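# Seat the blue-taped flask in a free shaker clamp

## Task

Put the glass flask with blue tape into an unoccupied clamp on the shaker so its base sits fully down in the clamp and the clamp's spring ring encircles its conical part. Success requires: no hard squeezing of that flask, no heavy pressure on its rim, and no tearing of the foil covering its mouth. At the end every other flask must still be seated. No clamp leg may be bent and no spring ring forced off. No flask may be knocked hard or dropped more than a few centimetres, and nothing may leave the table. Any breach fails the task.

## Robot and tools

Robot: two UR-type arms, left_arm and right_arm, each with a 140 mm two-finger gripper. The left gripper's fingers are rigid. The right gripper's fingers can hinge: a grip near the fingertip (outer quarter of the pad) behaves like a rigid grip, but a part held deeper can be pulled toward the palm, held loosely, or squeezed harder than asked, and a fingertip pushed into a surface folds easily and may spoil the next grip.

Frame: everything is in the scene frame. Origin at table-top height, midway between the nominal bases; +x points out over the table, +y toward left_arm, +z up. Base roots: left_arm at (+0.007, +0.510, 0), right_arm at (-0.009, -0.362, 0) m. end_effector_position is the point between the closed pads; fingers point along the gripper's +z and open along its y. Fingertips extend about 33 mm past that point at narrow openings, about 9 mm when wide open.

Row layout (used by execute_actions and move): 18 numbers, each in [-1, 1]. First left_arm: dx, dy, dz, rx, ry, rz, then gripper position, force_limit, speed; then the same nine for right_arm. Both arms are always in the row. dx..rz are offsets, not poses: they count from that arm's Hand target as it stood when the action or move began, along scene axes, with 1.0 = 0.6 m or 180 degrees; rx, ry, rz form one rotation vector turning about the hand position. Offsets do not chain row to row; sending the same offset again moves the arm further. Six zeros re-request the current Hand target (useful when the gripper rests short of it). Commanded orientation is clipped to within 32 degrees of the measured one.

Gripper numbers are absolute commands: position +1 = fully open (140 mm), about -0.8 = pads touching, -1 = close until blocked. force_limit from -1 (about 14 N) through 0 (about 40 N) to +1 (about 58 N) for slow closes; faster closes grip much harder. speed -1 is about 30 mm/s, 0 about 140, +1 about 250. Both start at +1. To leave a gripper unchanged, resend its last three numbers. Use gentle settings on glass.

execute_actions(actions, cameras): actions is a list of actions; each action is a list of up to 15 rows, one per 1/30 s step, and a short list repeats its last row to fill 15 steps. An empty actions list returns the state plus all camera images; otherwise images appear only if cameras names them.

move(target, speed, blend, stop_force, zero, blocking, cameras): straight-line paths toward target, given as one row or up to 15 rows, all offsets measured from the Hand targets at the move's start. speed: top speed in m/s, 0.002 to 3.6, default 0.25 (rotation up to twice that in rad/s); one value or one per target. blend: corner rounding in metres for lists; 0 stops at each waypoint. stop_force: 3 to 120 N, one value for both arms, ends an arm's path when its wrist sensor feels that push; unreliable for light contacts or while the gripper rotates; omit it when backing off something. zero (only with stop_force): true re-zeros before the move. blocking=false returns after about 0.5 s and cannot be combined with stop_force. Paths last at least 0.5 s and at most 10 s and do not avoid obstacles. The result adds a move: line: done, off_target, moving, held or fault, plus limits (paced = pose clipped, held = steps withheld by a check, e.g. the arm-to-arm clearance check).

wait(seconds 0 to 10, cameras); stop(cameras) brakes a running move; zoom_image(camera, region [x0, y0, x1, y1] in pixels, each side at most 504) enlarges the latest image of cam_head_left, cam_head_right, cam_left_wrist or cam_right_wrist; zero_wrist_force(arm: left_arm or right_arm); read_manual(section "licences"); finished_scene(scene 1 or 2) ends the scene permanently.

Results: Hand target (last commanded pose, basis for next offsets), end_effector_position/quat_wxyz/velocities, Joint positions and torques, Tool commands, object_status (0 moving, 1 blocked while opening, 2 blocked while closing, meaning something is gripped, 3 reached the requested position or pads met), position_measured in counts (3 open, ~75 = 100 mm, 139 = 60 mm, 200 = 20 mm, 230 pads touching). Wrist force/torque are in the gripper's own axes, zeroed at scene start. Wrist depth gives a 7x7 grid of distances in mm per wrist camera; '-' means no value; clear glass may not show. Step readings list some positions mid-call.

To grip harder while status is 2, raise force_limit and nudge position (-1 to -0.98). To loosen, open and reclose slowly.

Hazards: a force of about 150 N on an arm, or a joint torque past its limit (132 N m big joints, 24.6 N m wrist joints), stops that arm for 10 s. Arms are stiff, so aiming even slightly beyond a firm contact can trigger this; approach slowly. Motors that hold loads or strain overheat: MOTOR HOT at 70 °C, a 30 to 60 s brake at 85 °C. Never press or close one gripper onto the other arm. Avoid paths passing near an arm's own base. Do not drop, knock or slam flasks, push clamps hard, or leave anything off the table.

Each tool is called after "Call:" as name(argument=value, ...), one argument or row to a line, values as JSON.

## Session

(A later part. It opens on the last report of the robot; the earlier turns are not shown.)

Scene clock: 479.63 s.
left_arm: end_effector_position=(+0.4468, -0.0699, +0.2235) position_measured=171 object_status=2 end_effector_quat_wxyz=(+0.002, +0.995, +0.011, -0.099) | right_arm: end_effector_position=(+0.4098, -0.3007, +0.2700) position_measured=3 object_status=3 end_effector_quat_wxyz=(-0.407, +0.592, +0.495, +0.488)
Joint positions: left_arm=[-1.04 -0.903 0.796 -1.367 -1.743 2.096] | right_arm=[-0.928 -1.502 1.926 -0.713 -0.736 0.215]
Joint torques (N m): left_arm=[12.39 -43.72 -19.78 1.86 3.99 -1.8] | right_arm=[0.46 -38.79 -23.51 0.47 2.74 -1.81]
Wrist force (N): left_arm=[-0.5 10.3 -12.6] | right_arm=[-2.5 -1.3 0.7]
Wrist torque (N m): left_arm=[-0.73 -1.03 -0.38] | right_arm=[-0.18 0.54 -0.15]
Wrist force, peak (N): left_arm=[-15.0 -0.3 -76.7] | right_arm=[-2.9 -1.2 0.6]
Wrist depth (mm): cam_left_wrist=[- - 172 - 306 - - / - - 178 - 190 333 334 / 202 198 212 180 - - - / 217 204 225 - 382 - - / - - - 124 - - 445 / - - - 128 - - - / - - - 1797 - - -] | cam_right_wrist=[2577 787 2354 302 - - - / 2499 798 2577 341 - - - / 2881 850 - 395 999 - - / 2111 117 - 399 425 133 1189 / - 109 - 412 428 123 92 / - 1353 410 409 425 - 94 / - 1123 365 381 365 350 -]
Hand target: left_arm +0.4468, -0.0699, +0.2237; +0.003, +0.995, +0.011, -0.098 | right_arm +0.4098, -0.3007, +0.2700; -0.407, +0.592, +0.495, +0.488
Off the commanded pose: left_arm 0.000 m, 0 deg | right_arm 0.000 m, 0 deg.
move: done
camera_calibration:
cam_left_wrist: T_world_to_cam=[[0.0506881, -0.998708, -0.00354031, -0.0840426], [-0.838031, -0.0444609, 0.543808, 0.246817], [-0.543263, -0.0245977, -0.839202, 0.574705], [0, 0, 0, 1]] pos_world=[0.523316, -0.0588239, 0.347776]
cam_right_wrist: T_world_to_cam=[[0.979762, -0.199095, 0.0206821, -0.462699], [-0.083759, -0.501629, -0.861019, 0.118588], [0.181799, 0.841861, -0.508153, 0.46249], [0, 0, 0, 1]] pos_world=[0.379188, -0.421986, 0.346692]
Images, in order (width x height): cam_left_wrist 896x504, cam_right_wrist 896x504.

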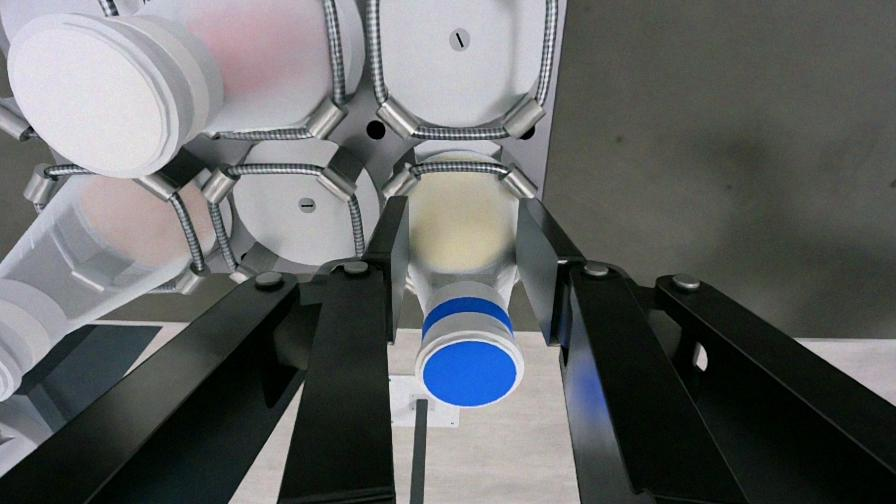

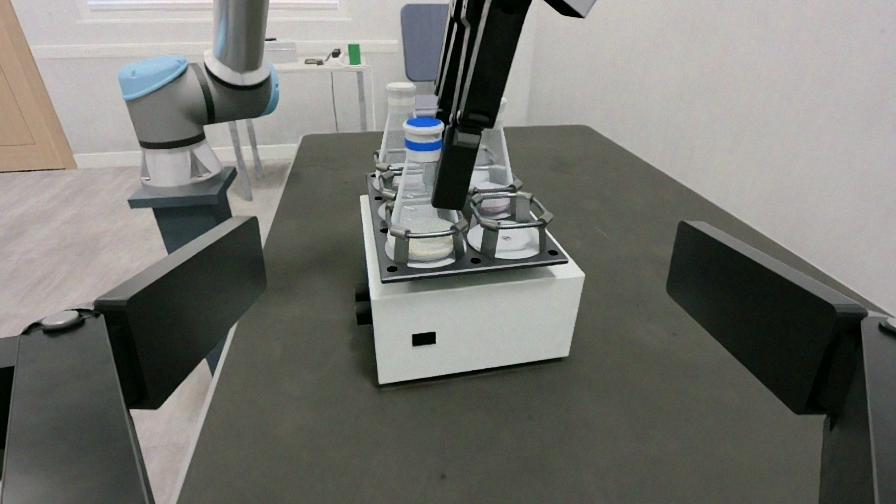

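Call:
zoom_image(
  camera="cam_right_wrist",
  region=[370, 70, 460, 160],
)

Call:
execute_actions(
  actions=[],
  cameras=["cam_head_left","cam_head_right","cam_right_wrist"],
)

Call:
zoom_image(
  camera="cam_head_left",
  region=[400, 120, 520, 220],
)

Call:
zoom_image(
  camera="cam_head_right",
  region=[480, 120, 520, 190],
)

Call:
zoom_image(
  camera="cam_head_right",
  region=[410, 120, 450, 190],
)

Scaled by 5.600 from the camera's 896x504 image, which has a finer 1280x720 frame.

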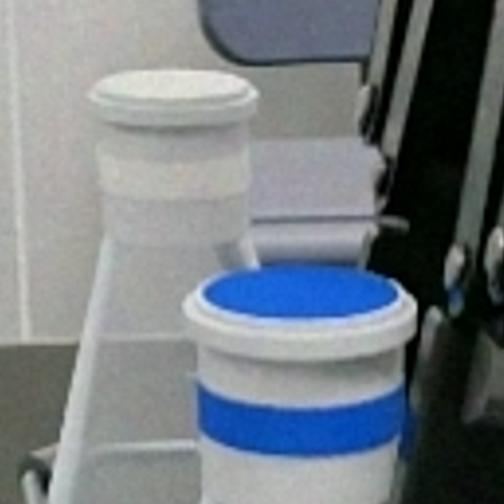

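Scene clock: 482.73 s.
left_arm: end_effector_position=(+0.4468, -0.0699, +0.2237) position_measured=171 object_status=2 end_effector_quat_wxyz=(+0.003, +0.995, +0.011, -0.098) | right_arm: end_effector_position=(+0.4098, -0.3007, +0.2700) position_measured=3 object_status=3 end_effector_quat_wxyz=(-0.407, +0.592, +0.495, +0.488)
Joint positions: left_arm=[-1.04 -0.903 0.796 -1.368 -1.743 2.096] | right_arm=[-0.928 -1.502 1.926 -0.713 -0.736 0.215]
Joint velocities: within noise
Joint torques (N m): left_arm=[14.05 -48.41 -21.14 0.02 0.35 -1.07] | right_arm=[0.64 -39.2 -23.5 0.58 3.02 -1.79]
Wrist force (N): left_arm=[1.0 7.6 -8.5] | right_arm=[-2.5 -0.9 0.6]
Wrist torque (N m): left_arm=[-0.39 -1.03 -0.43] | right_arm=[-0.11 0.55 -0.15]
Wrist force, peak (N): left_arm=[-0.4 10.5 -12.6] | right_arm=[-2.7 -1.4 0.5]
Wrist depth (mm): cam_left_wrist=[- 169 169 - 295 308 299 / - 110 178 - - - - / - 179 205 204 369 357 - / 220 - 226 215 161 413 - / - - - 122 - - - / - - - 128 - - - / - - - 1797 - - -] | cam_right_wrist=[2633 798 2354 304 2424 - - / 2950 790 - 340 2354 1570 1224 / 2847 856 - 421 - 1654 1243 / 2206 122 - 398 422 142 - / - 109 - 411 454 123 92 / - 1391 - 444 - - 95 / - 1118 369 368 372 373 -]
Hand target: left_arm +0.4468, -0.0699, +0.2237; +0.003, +0.995, +0.011, -0.098 | right_arm +0.4098, -0.3007, +0.2700; -0.407, +0.592, +0.495, +0.488
Tool commands: left_gripper/position=-1.0 left_gripper/force_limit=-0.05 left_gripper/speed=-1.0 right_gripper/position=+1.0 right_gripper/force_limit=+1.0 right_gripper/speed=+1.0
Off the commanded pose: left_arm 0.000 m, 0 deg | right_arm 0.000 m, 0 deg.
camera_calibration:
cam_right_wrist: T_world_to_cam=[[0.979762, -0.199095, 0.0206821, -0.462699], [-0.083759, -0.501629, -0.861019, 0.118588], [0.181799, 0.841861, -0.508153, 0.46249], [0, 0, 0, 1]] pos_world=[0.379188, -0.421986, 0.346692]
Images, in order (width x height): cam_head_left 896x504, cam_head_right 896x504, cam_right_wrist 896x504.

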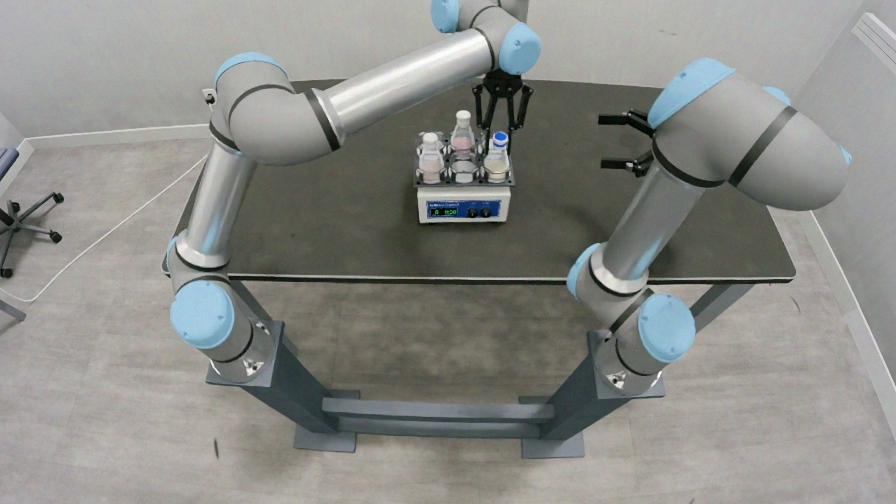

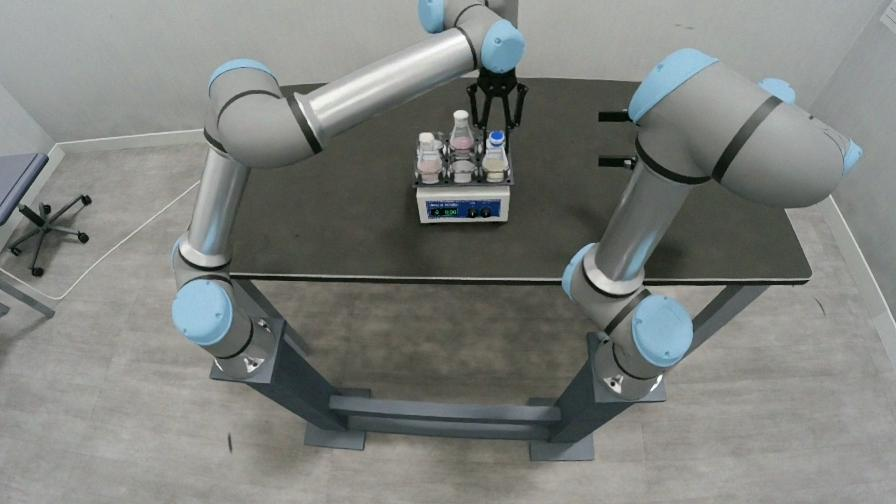

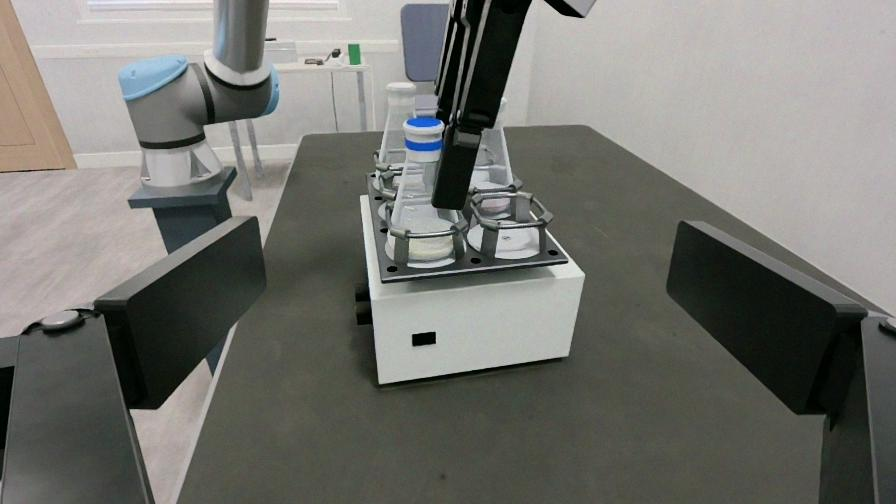

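Scaled by 4.200 from the camera's 896x504 image, which has a finer 1280x720 frame.

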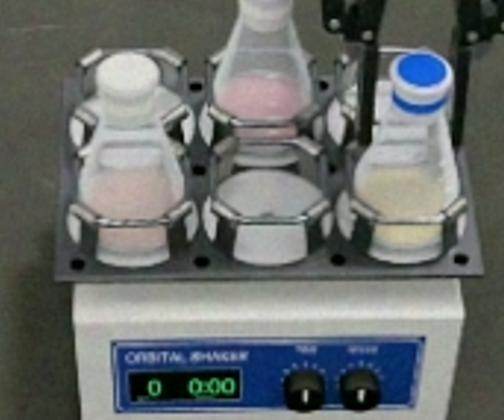

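Scaled by 7.200 from the camera's 896x504 image, which has a finer 1280x720 frame.

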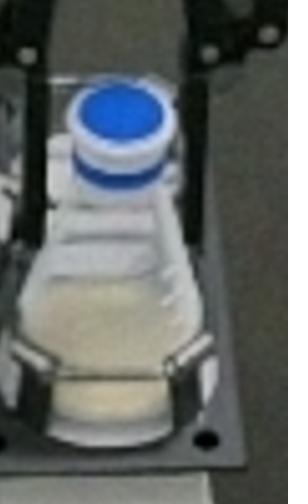

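Scaled by 7.200 from the camera's 896x504 image, which has a finer 1280x720 frame.

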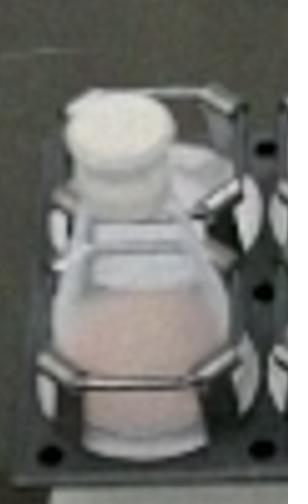

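Call:
move(
  target=[
    [-0.004,0.010,-0.001,-0.0278,0,0,-1,-0.05,-1,0,0,0,0,0,0,1,1,1],
    [0.008,0,-0.002,0,0,0,-1,-0.05,-1,0,0,0,0,0,0,1,1,1],
    [-0.002,-0.010,-0.003,0.0278,0,0,-1,-0.05,-1,0,0,0,0,0,0,1,1,1],
    [-0.010,0,-0.003,0,0,0,-1,-0.05,-1,0,0,0,0,0,0,1,1,1],
    [-0.002,0.010,-0.004,-0.0278,0,0,-1,-0.05,-1,0,0,0,0,0,0,1,1,1],
    [0,0,-0.003,0,0,0,-1,-0.05,-1,0,0,0,0,0,0,1,1,1],
  ],
  speed=0.04,
  blend=0.002,
  cameras=["cam_head_right","cam_right_wrist"],
)

Call:
zoom_image(
  camera="cam_right_wrist",
  region=[380, 180, 480, 290],
)

Call:
zoom_image(
  camera="cam_head_right",
  region=[480, 120, 520, 190],
)

Call:
zoom_image(
  camera="cam_right_wrist",
  region=[370, 70, 460, 160],
)

Scene clock: 490.73 s.
left_arm: end_effector_position=(+0.4469, -0.0710, +0.2238) position_measured=171 object_status=2 end_effector_quat_wxyz=(+0.003, +0.995, +0.011, -0.098) | right_arm: end_effector_position=(+0.4098, -0.3007, +0.2700) position_measured=3 object_status=3 end_effector_quat_wxyz=(-0.407, +0.592, +0.495, +0.488)
Joint positions: left_arm=[-1.04 -0.901 0.792 -1.366 -1.744 2.096] | right_arm=[-0.928 -1.502 1.926 -0.713 -0.736 0.215]
Joint torques (N m): left_arm=[-1.43 -49.87 -24.49 -3.53 -0.48 -0.16] | right_arm=[1.57 -38.65 -23.98 0.38 2.99 -1.69]
Wrist force (N): left_arm=[2.7 -2.0 -10.1] | right_arm=[-2.5 -1.0 0.4]
Wrist torque (N m): left_arm=[0.91 -1.23 -0.50] | right_arm=[-0.13 0.54 -0.15]
Wrist force, peak (N): left_arm=[-33.8 -18.9 -123.7] | right_arm=[-2.9 -1.2 0.7]
Wrist depth (mm): cam_left_wrist=[- - - 182 - - - / - 89 183 191 - - - / - 182 212 198 353 - 365 / 220 214 226 218 120 - 402 / - - 88 127 - - - / - - - 128 - - - / - - - 1783 - - -] | cam_right_wrist=[2524 790 2186 301 2424 1475 1345 / 2782 808 2950 338 2226 - - / 2782 830 991 421 - - - / 2186 122 - 396 - 132 - / - 109 - 405 448 116 92 / - 1600 429 419 481 - 95 / - - 381 367 - - -]
Hand target: left_arm +0.4469, -0.0710, +0.2238; +0.003, +0.995, +0.011, -0.098 (not the last commanded pose) | right_arm +0.4098, -0.3007, +0.2700; -0.407, +0.592, +0.495, +0.488
Tool commands: left_gripper/position=-1.0 left_gripper/force_limit=-0.05098 left_gripper/speed=-1.0 right_gripper/position=+1.0 right_gripper/force_limit=+1.0 right_gripper/speed=+1.0
Off the commanded pose: left_arm 0.002 m, 0 deg | right_arm 0.000 m, 0 deg.
FORCE FAULT: contact force on the left arm reached its limit, and that arm stopped. The contact can be on any part of that arm, not only on its tool. That arm's remaining commands of this call were not run. That arm is still stopped at the end of this call. That arm stays stopped for about 9 more seconds. Until then a move that you send moves the other arm only, and its call returns only when the move has ended. Once the stop has ended, the next robot result says so. If the stop ends while you think or write, that arm runs what you send next, counted from a new Hand target: where the arm stands when the stop ends. While its stop runs, that arm takes no new command, but its gripper still runs the gripper command that each later call begins with. Until it ends, the stop uses up actions while you think or wait. An arm that is not stopped still takes commands.
move: fault (left_arm); path passed 2 of 6 targets
camera_calibration:
cam_right_wrist: T_world_to_cam=[[0.979762, -0.199095, 0.0206821, -0.462699], [-0.083759, -0.501629, -0.861019, 0.118588], [0.181799, 0.841861, -0.508153, 0.46249], [0, 0, 0, 1]] pos_world=[0.379188, -0.421986, 0.346692]
Images, in order (width x height): cam_head_right 896x504, cam_right_wrist 896x504.

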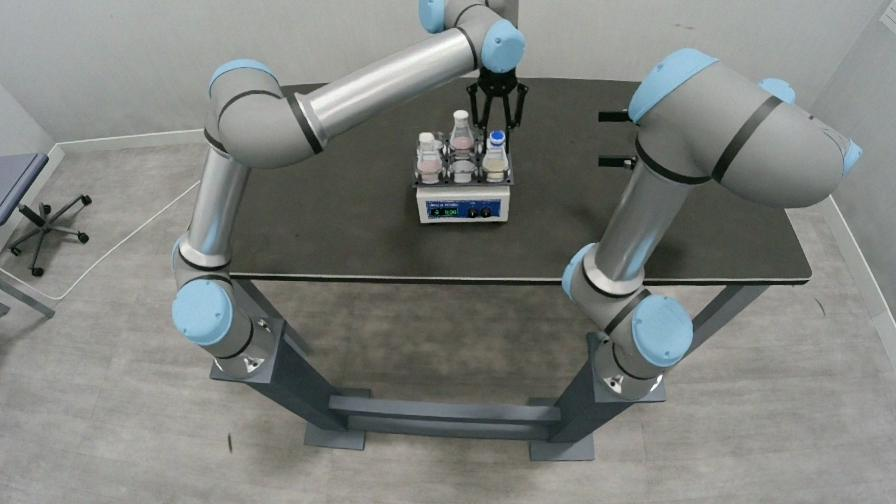

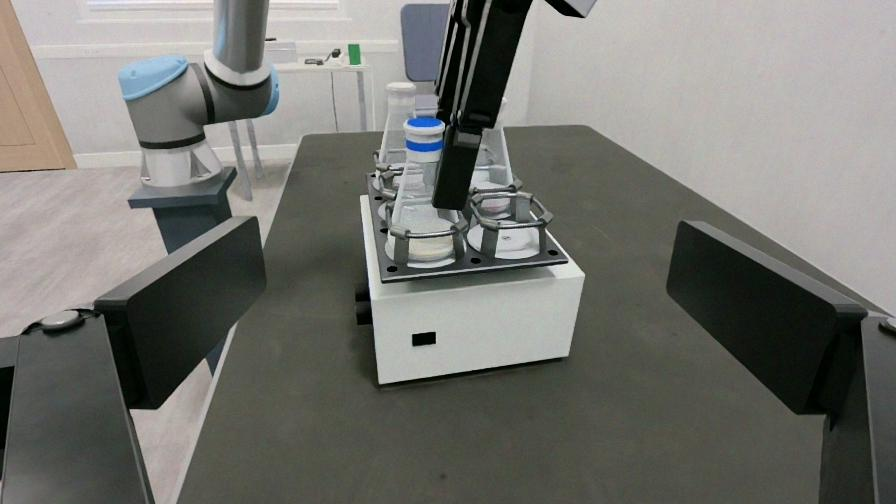

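Scaled by 4.582 from the camera's 896x504 image, which has a finer 1280x720 frame.

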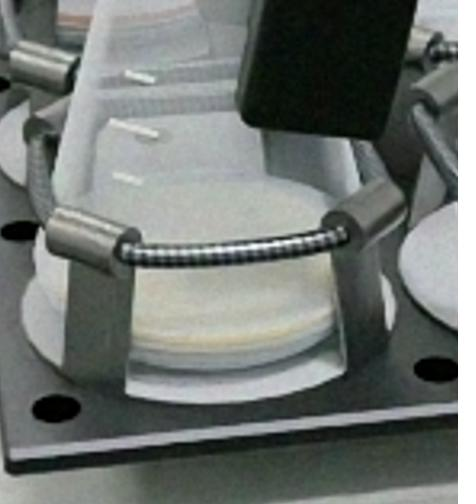

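Scaled by 7.200 from the camera's 896x504 image, which has a finer 1280x720 frame.

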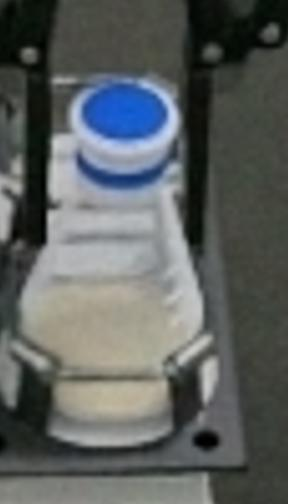

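Scaled by 5.600 from the camera's 896x504 image, which has a finer 1280x720 frame.

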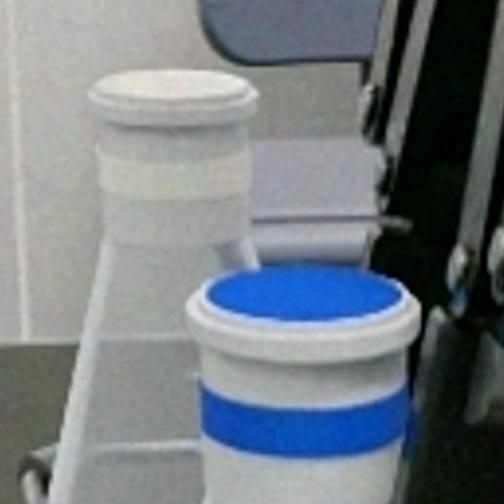

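Call:
move(
  target=[0,0,0,0,0,0,-1,-0.051,-1,0,0,-0.2167,0,0,0,1,1,1],
  speed=0.12,
  cameras=["cam_right_wrist"],
)

Call:
wait(
  seconds=6,
  cameras=["cam_right_wrist"],
)

Scene clock: 499.43 s.
left_arm: end_effector_position=(+0.4469, -0.0710, +0.2238) position_measured=171 object_status=2 end_effector_quat_wxyz=(+0.003, +0.995, +0.011, -0.098) | right_arm: end_effector_position=(+0.4097, -0.3008, +0.1400) position_measured=3 object_status=3 end_effector_quat_wxyz=(-0.408, +0.592, +0.495, +0.488)
Joint positions: left_arm=[-1.04 -0.901 0.792 -1.366 -1.744 2.096] | right_arm=[-0.928 -1.309 2.097 -1.077 -0.736 0.215]
Joint torques (N m): left_arm=[-2.14 -48.47 -24.16 -3.43 -0.52 -0.2] | right_arm=[11.01 -34.21 -17.23 -1.33 3.34 1.11]
Wrist force (N): left_arm=[2.5 -1.9 -10.3] | right_arm=[-2.5 -1.0 0.7]
Wrist torque (N m): left_arm=[0.93 -1.18 -0.49] | right_arm=[-0.12 0.53 -0.16]
Wrist force, peak (N): left_arm=[2.7 -2.0 -10.5] | right_arm=[-4.6 -1.1 0.8]
Wrist depth (mm): cam_left_wrist=[- - 175 - - 305 - / - 111 177 - 330 329 - / 206 183 216 201 357 - 375 / - 223 225 218 115 - 390 / - - 88 127 - - 280 / - - - - - - - / - - - 1811 - - -] | cam_right_wrist=[724 747 2751 360 2424 1457 1230 / 2814 780 - 320 360 1540 - / 2577 - 489 338 362 639 - / 1913 117 444 368 394 132 391 / - 109 306 - 332 116 92 / - 258 271 273 275 267 94 / - 222 232 232 234 242 -]
Hand target: left_arm +0.4469, -0.0710, +0.2238; +0.003, +0.995, +0.011, -0.098 | right_arm +0.4098, -0.3007, +0.1399; -0.407, +0.592, +0.495, +0.488
Tool commands: left_gripper/position=-1.0 left_gripper/force_limit=-0.05098 left_gripper/speed=-1.0 right_gripper/position=+1.0 right_gripper/force_limit=+1.0 right_gripper/speed=+1.0
Off the commanded pose: right_arm 0.000 m, 0 deg.
FORCE FAULT, CONTINUED: the left arm was still stopped when this call began, by the force fault that an earlier result reported. Since the last result the stop counts as 14 of the actions that you can send in this scene. That arm ran no command of this call. That arm is still stopped at the end of this call. That arm stays stopped for about 1 more second. If the stop ends while you think or write, that arm runs what you send next, counted from a new Hand target: where the arm stands when the stop ends. While its stop runs, that arm takes no new command, but its gripper still runs the gripper command that each later call begins with.
move: done (right_arm), not run (left_arm; its earlier fault stop)
camera_calibration:
cam_right_wrist: T_world_to_cam=[[0.97976, -0.199132, 0.0204302, -0.45999], [-0.083977, -0.501521, -0.86106, 0.00674274], [0.181711, 0.841916, -0.508093, 0.396558], [0, 0, 0, 1]] pos_world=[0.379187, -0.422086, 0.216692]
Images, in order (width x height): cam_right_wrist 896x504.

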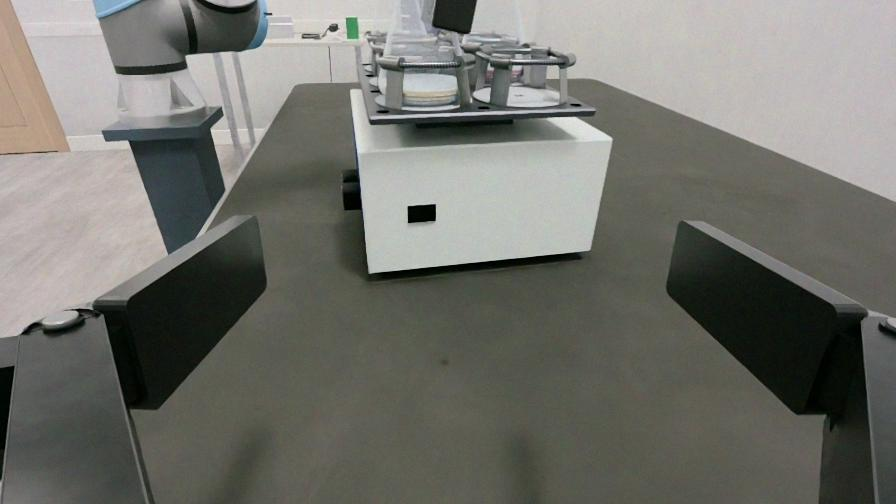

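Scene clock: 505.43 s.
left_arm: end_effector_position=(+0.4469, -0.0710, +0.2238) position_measured=171 object_status=2 end_effector_quat_wxyz=(+0.003, +0.995, +0.011, -0.098) | right_arm: end_effector_position=(+0.4098, -0.3007, +0.1399) position_measured=3 object_status=3 end_effector_quat_wxyz=(-0.407, +0.592, +0.495, +0.488)
Joint positions: left_arm=[-1.04 -0.901 0.792 -1.366 -1.744 2.096] | right_arm=[-0.928 -1.309 2.097 -1.077 -0.736 0.215]
Joint torques (N m): left_arm=[-1.48 -48.24 -23.34 -3.62 -0.4 0] | right_arm=[10.47 -31.16 -17.64 -0.67 3.56 -1.52]
Wrist force (N): left_arm=[2.6 -2.0 -10.2] | right_arm=[-2.5 -1.2 0.5]
Wrist torque (N m): left_arm=[0.91 -1.20 -0.49] | right_arm=[-0.17 0.54 -0.16]
Wrist force, peak (N): left_arm=[2.8 -1.9 -10.6] | right_arm=[-2.9 -1.4 0.5]
Wrist depth (mm): cam_left_wrist=[- - - - 300 306 300 / - 89 - - - - - / - 186 212 180 - - 363 / 214 219 225 222 110 405 - / - - 88 124 - - - / - - - 128 - - - / - - - 1811 - - -] | cam_right_wrist=[744 738 2950 361 3139 - 1172 / 3222 800 362 322 351 - 1218 / 2721 638 383 337 360 - - / 1975 122 - 368 373 133 - / - 109 327 331 - 123 92 / - 259 271 260 265 276 94 / - 237 225 232 233 226 -]
Hand target: left_arm +0.4469, -0.0710, +0.2238; +0.003, +0.995, +0.011, -0.098 | right_arm +0.4098, -0.3007, +0.1399; -0.407, +0.592, +0.495, +0.488
Tool commands: left_gripper/position=-1.0 left_gripper/force_limit=-0.05098 left_gripper/speed=-1.0 right_gripper/position=+1.0 right_gripper/force_limit=+1.0 right_gripper/speed=+1.0
Off the commanded pose: right_arm 0.000 m, 0 deg.
FORCE FAULT, CONTINUED: the left arm's stop, for the force fault that an earlier result reported, is over. The rest of the stop counts as 1 of the actions that you can send in this scene. During its stop the left arm's controller moved it back a little. That arm's target is now where it stood when the stop ended, not its last command. That arm accepts commands again.
wait: 6.00 s; at rest by 0.17 s
camera_calibration:
cam_right_wrist: T_world_to_cam=[[0.979762, -0.199093, 0.0206833, -0.460008], [-0.0837726, -0.501701, -0.860975, 0.00653528], [0.181791, 0.841818, -0.508226, 0.396381], [0, 0, 0, 1]] pos_world=[0.379188, -0.421986, 0.216592]
Images, in order (width x height): cam_right_wrist 896x504.

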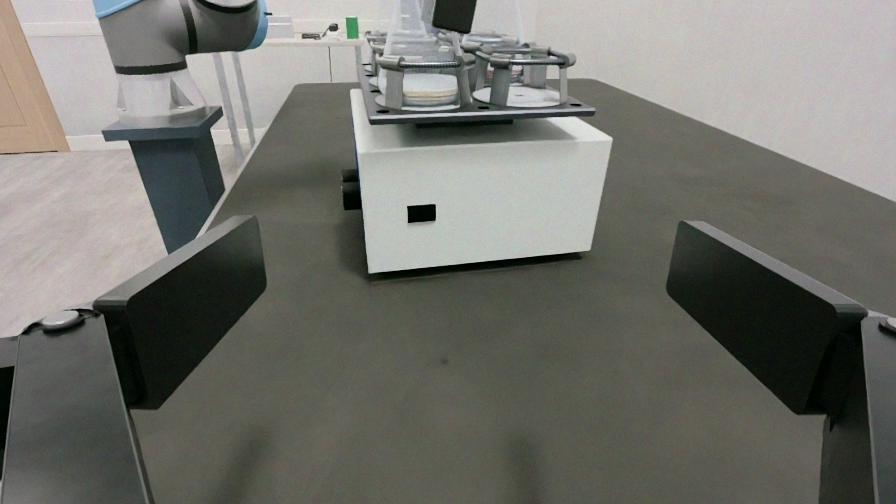

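Call:
zoom_image(
  camera="cam_right_wrist",
  region=[350, 20, 500, 130],
)

Call:
zoom_image(
  camera="cam_right_wrist",
  region=[370, 45, 480, 120],
)

Scaled by 3.360 from the camera's 896x504 image, which has a finer 1280x720 frame.

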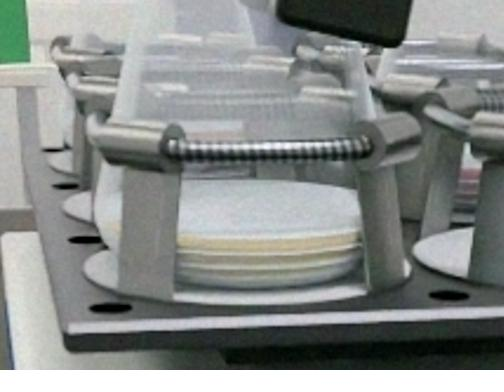

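Scaled by 4.582 from the camera's 896x504 image, which has a finer 1280x720 frame.

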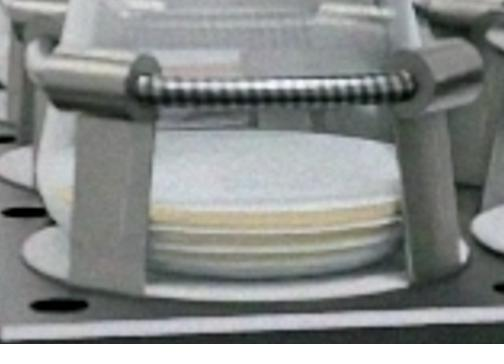

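Call:
zoom_image(
  camera="cam_right_wrist",
  region=[455, 20, 545, 110],
)

Scaled by 5.600 from the camera's 896x504 image, which has a finer 1280x720 frame.

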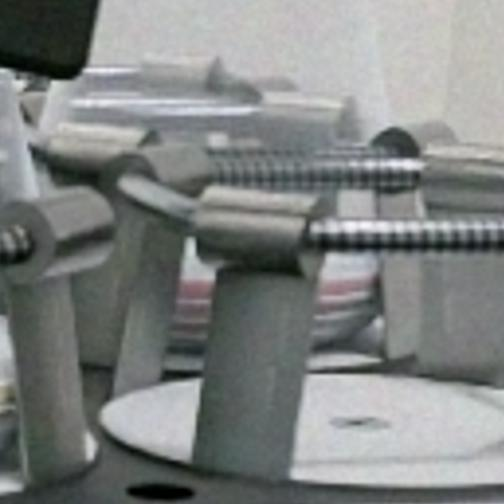

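Call:
move(
  target=[0,0,0,0,0,0,0.25,-0.05,-0.95,0,0,0,0,0,0,1,1,1],
  speed=0.02,
  cameras=["cam_left_wrist","cam_right_wrist"],
)

Call:
zoom_image(
  camera="cam_right_wrist",
  region=[350, 0, 500, 130],
)

Call:
zoom_image(
  camera="cam_left_wrist",
  region=[340, 100, 600, 420],
)

Scene clock: 512.67 s.
left_arm: end_effector_position=(+0.4469, -0.0710, +0.2238) position_measured=98 object_status=0 end_effector_quat_wxyz=(+0.003, +0.995, +0.011, -0.098) | right_arm: end_effector_position=(+0.4098, -0.3007, +0.1399) position_measured=3 object_status=3 end_effector_quat_wxyz=(-0.407, +0.592, +0.495, +0.488)
Joint positions: left_arm=[-1.04 -0.901 0.792 -1.366 -1.744 2.096] | right_arm=[-0.928 -1.309 2.097 -1.077 -0.736 0.215]
Joint torques (N m): left_arm=[-1.63 -58.43 -23.8 -2.85 -0.4 -0.14] | right_arm=[11.46 -25.87 -16.28 -0.7 3.58 -1.3]
Wrist force (N): left_arm=[5.4 3.1 1.7] | right_arm=[-2.6 -1.4 0.9]
Wrist torque (N m): left_arm=[0.90 -1.15 -0.56] | right_arm=[-0.21 0.55 -0.16]
Wrist force, peak (N): left_arm=[2.8 -2.2 -10.5] | right_arm=[-3.0 -1.0 0.7]
Wrist depth (mm): cam_left_wrist=[- - 173 - - - - / - 89 178 - 330 330 331 / 201 203 208 202 357 - - / 215 217 130 - 164 403 396 / - 82 434 129 129 - - / - - 1581 128 1614 - - / - - 1811 1839 1825 - -] | cam_right_wrist=[708 751 2473 349 - - - / 2524 772 - 320 357 - - / 2577 - - 337 359 - - / 1991 122 - 370 393 133 - / - 108 317 - - 116 92 / - 258 - 273 271 255 94 / - - 231 233 233 227 -]
Hand target: left_arm +0.4469, -0.0710, +0.2238; +0.003, +0.995, +0.011, -0.098 | right_arm +0.4098, -0.3007, +0.1399; -0.407, +0.592, +0.495, +0.488
Off the commanded pose: left_arm 0.000 m, 0 deg | right_arm 0.000 m, 0 deg.
move: done
camera_calibration:
cam_left_wrist: T_world_to_cam=[[0.0503844, -0.998727, -0.00251184, -0.0851415], [-0.838177, -0.0436522, 0.543649, 0.246878], [-0.543066, -0.0252861, -0.839309, 0.574881], [0, 0, 0, 1]] pos_world=[0.523415, -0.0597199, 0.348074]
cam_right_wrist: T_world_to_cam=[[0.979762, -0.199093, 0.0206833, -0.460008], [-0.0837726, -0.501701, -0.860975, 0.00653528], [0.181791, 0.841818, -0.508226, 0.396381], [0, 0, 0, 1]] pos_world=[0.379188, -0.421986, 0.216592]
Images, in order (width x height): cam_left_wrist 896x504, cam_right_wrist 896x504.

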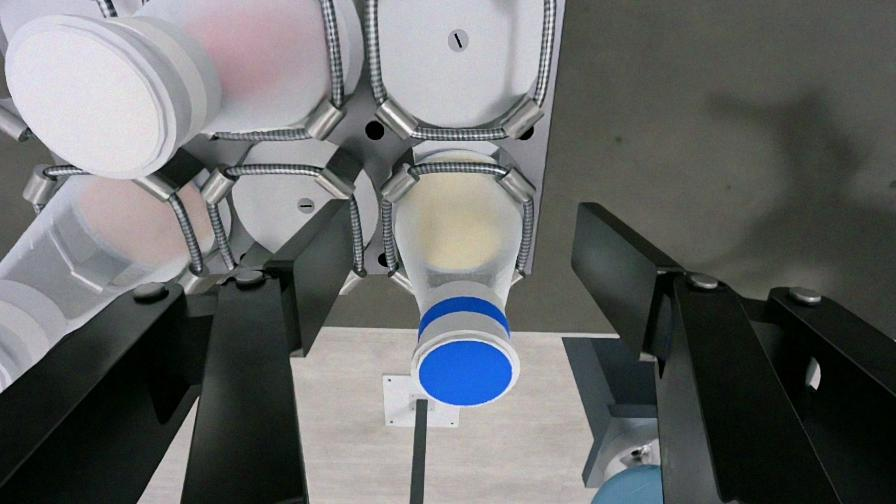

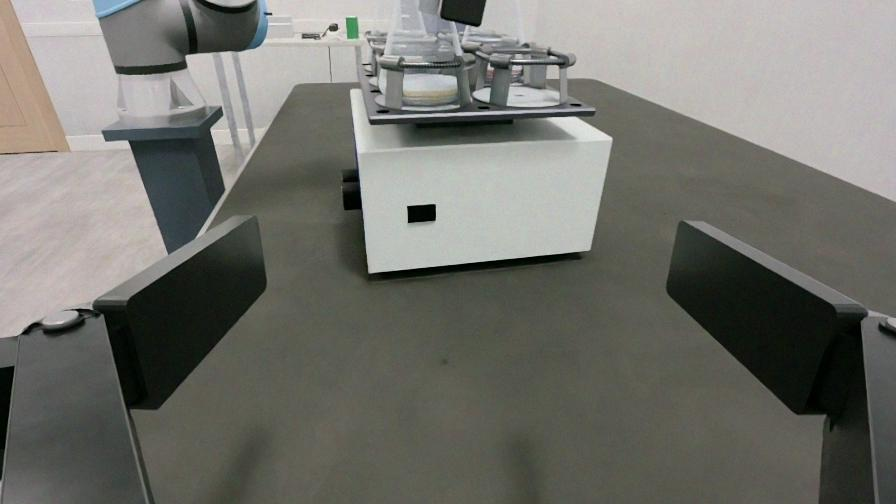

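Scaled by 3.360 from the camera's 896x504 image, which has a finer 1280x720 frame.

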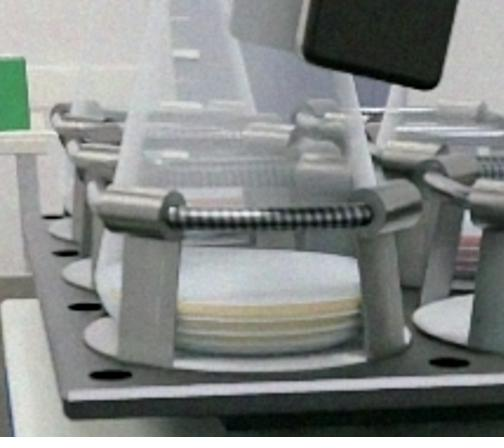

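Scaled by 1.575 from the camera's 896x504 image, which has a finer 1280x720 frame.

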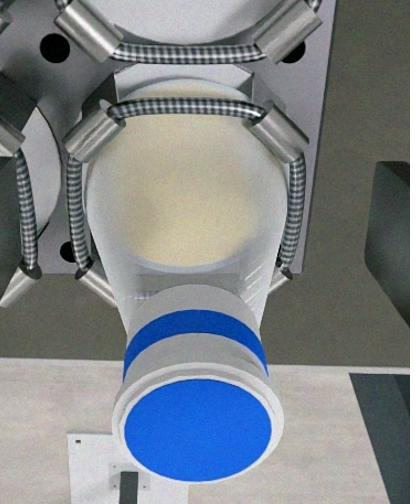

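Call:
move(
  target=[0.0585,0,0.294,0,0,0,0.25,-0.05,-0.95,0,0,0.2167,0,0,0,1,1,1],
  speed=0.12,
  cameras=["cam_head_right","cam_left_wrist","cam_right_wrist"],
)

Call:
zoom_image(
  camera="cam_right_wrist",
  region=[320, 60, 540, 290],
)

Call:
zoom_image(
  camera="cam_head_right",
  region=[410, 100, 520, 200],
)

Call:
zoom_image(
  camera="cam_left_wrist",
  region=[300, 100, 600, 400],
)

Scene clock: 516.03 s.
left_arm: end_effector_position=(+0.4815, -0.0701, +0.3993) position_measured=98 object_status=3 end_effector_quat_wxyz=(+0.079, +0.996, +0.019, -0.046) | right_arm: end_effector_position=(+0.4098, -0.3008, +0.2699) position_measured=3 object_status=3 end_effector_quat_wxyz=(-0.407, +0.592, +0.496, +0.488)
Joint positions: left_arm=[-1.004 -0.729 0.035 -0.963 -1.732 2.101] | right_arm=[-0.928 -1.502 1.926 -0.713 -0.735 0.215]
Joint torques (N m): left_arm=[-13.14 -57.39 -12.25 -3.31 -1.72 0.94] | right_arm=[-8.73 -10.2 -14.37 1.75 -1.93 -1.75]
Wrist force (N): left_arm=[5.3 3.2 1.4] | right_arm=[-2.7 -0.9 0.6]
Wrist torque (N m): left_arm=[0.90 -1.11 -0.35] | right_arm=[-0.09 0.57 -0.18]
Wrist force, peak (N): left_arm=[5.1 3.5 3.8] | right_arm=[-4.3 -1.0 0.9]
Wrist depth (mm): cam_left_wrist=[- 307 - - - 516 - / - 331 - 507 535 - 569 / - - - 544 562 623 291 / 500 - 130 590 135 634 318 / - 82 1464 1540 116 - - / - - - 1659 513 - - / - - 1797 1868 472 - -] | cam_right_wrist=[2524 2721 2424 2782 3061 - - / 2782 798 3023 482 - - - / 2814 859 4997 492 - - - / 2206 122 - 396 - 133 - / - 109 503 412 - 116 92 / - 1376 - - - - 94 / - 354 - - - 376 -]
Hand target: left_arm +0.4820, -0.0710, +0.4002; +0.003, +0.995, +0.011, -0.098 | right_arm +0.4098, -0.3007, +0.2700; -0.407, +0.592, +0.495, +0.488
Off the commanded pose: left_arm 0.001 m, 11 deg | right_arm 0.000 m, 0 deg.
elbow stopped short (left arm): the move would have taken joint 3 (elbow) straighter than the controller allows.
move: off_target (left_arm)
camera_calibration:
cam_left_wrist: T_world_to_cam=[[0.0731831, -0.985605, 0.152407, -0.157479], [-0.890675, 0.00416506, 0.454621, 0.244617], [-0.448711, -0.169016, -0.877549, 0.70064], [0, 0, 0, 1]] pos_world=[0.543784, -0.0378117, 0.527638]
cam_right_wrist: T_world_to_cam=[[0.97975, -0.199132, 0.0208725, -0.462776], [-0.0836809, -0.501949, -0.860839, 0.118362], [0.181898, 0.841661, -0.508449, 0.462471], [0, 0, 0, 1]] pos_world=[0.379187, -0.421986, 0.346693]
Images, in order (width x height): cam_head_right 896x504, cam_left_wrist 896x504, cam_right_wrist 896x504.

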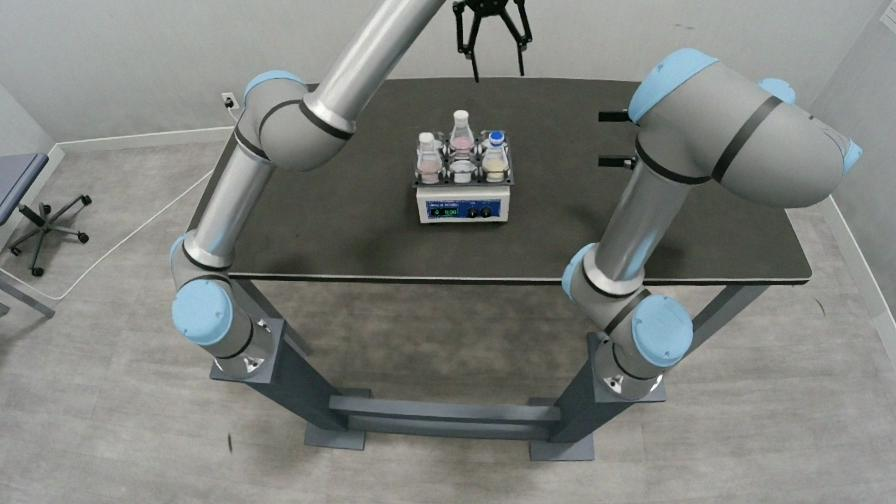

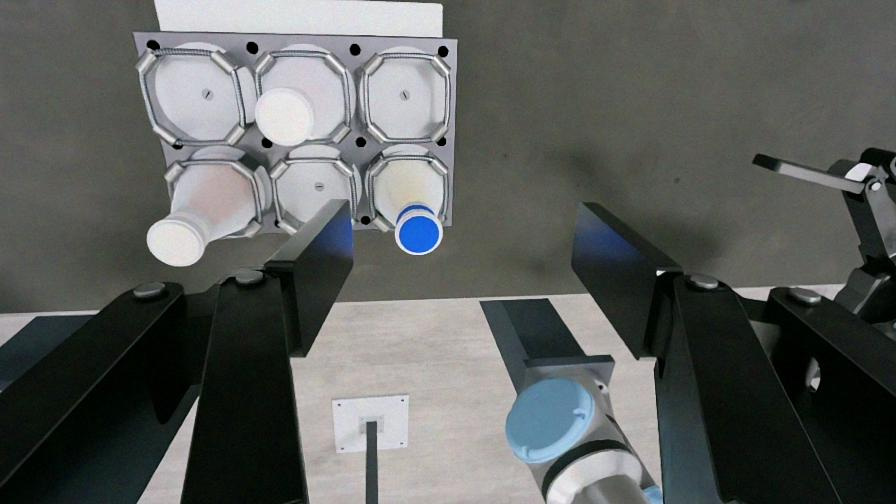

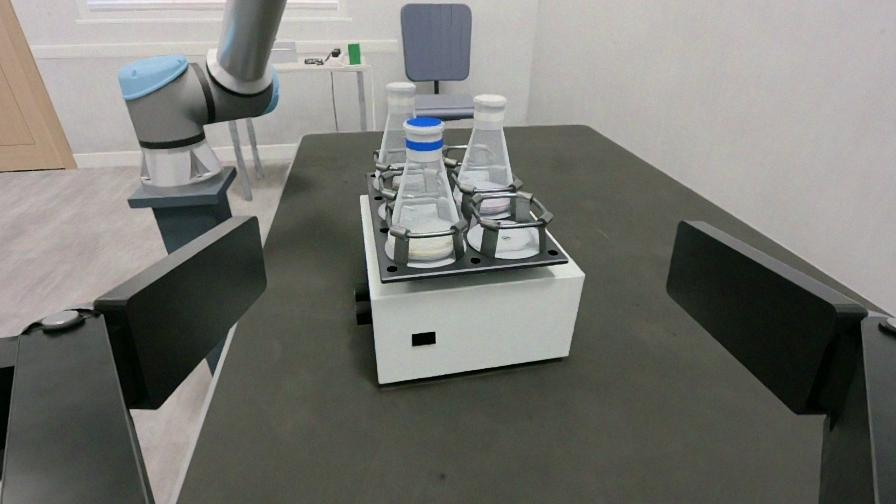

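Scaled by 2.191 from the camera's 896x504 image, which has a finer 1280x720 frame.

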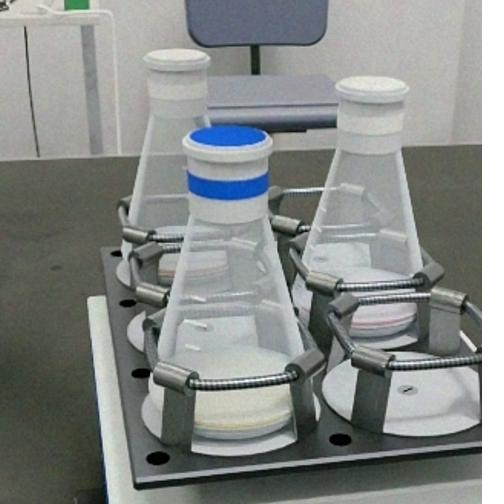

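Scaled by 4.582 from the camera's 896x504 image, which has a finer 1280x720 frame.

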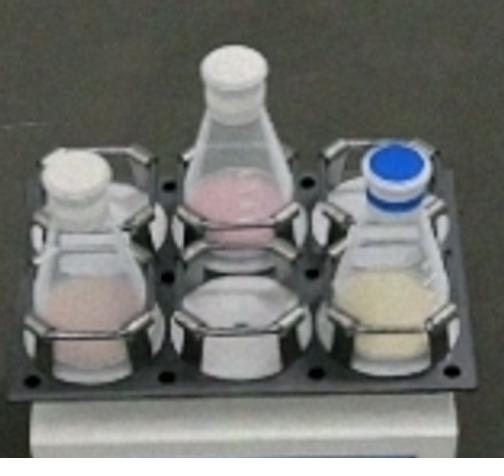

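Scaled by 1.680 from the camera's 896x504 image, which has a finer 1280x720 frame.

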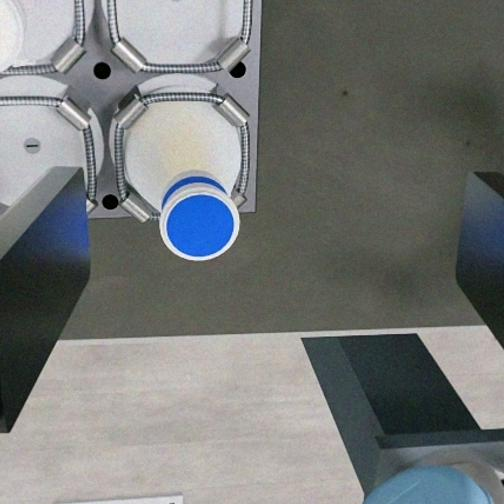

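Call:
finished_scene(
  scene=2,
)

The scene is finished: the task was done.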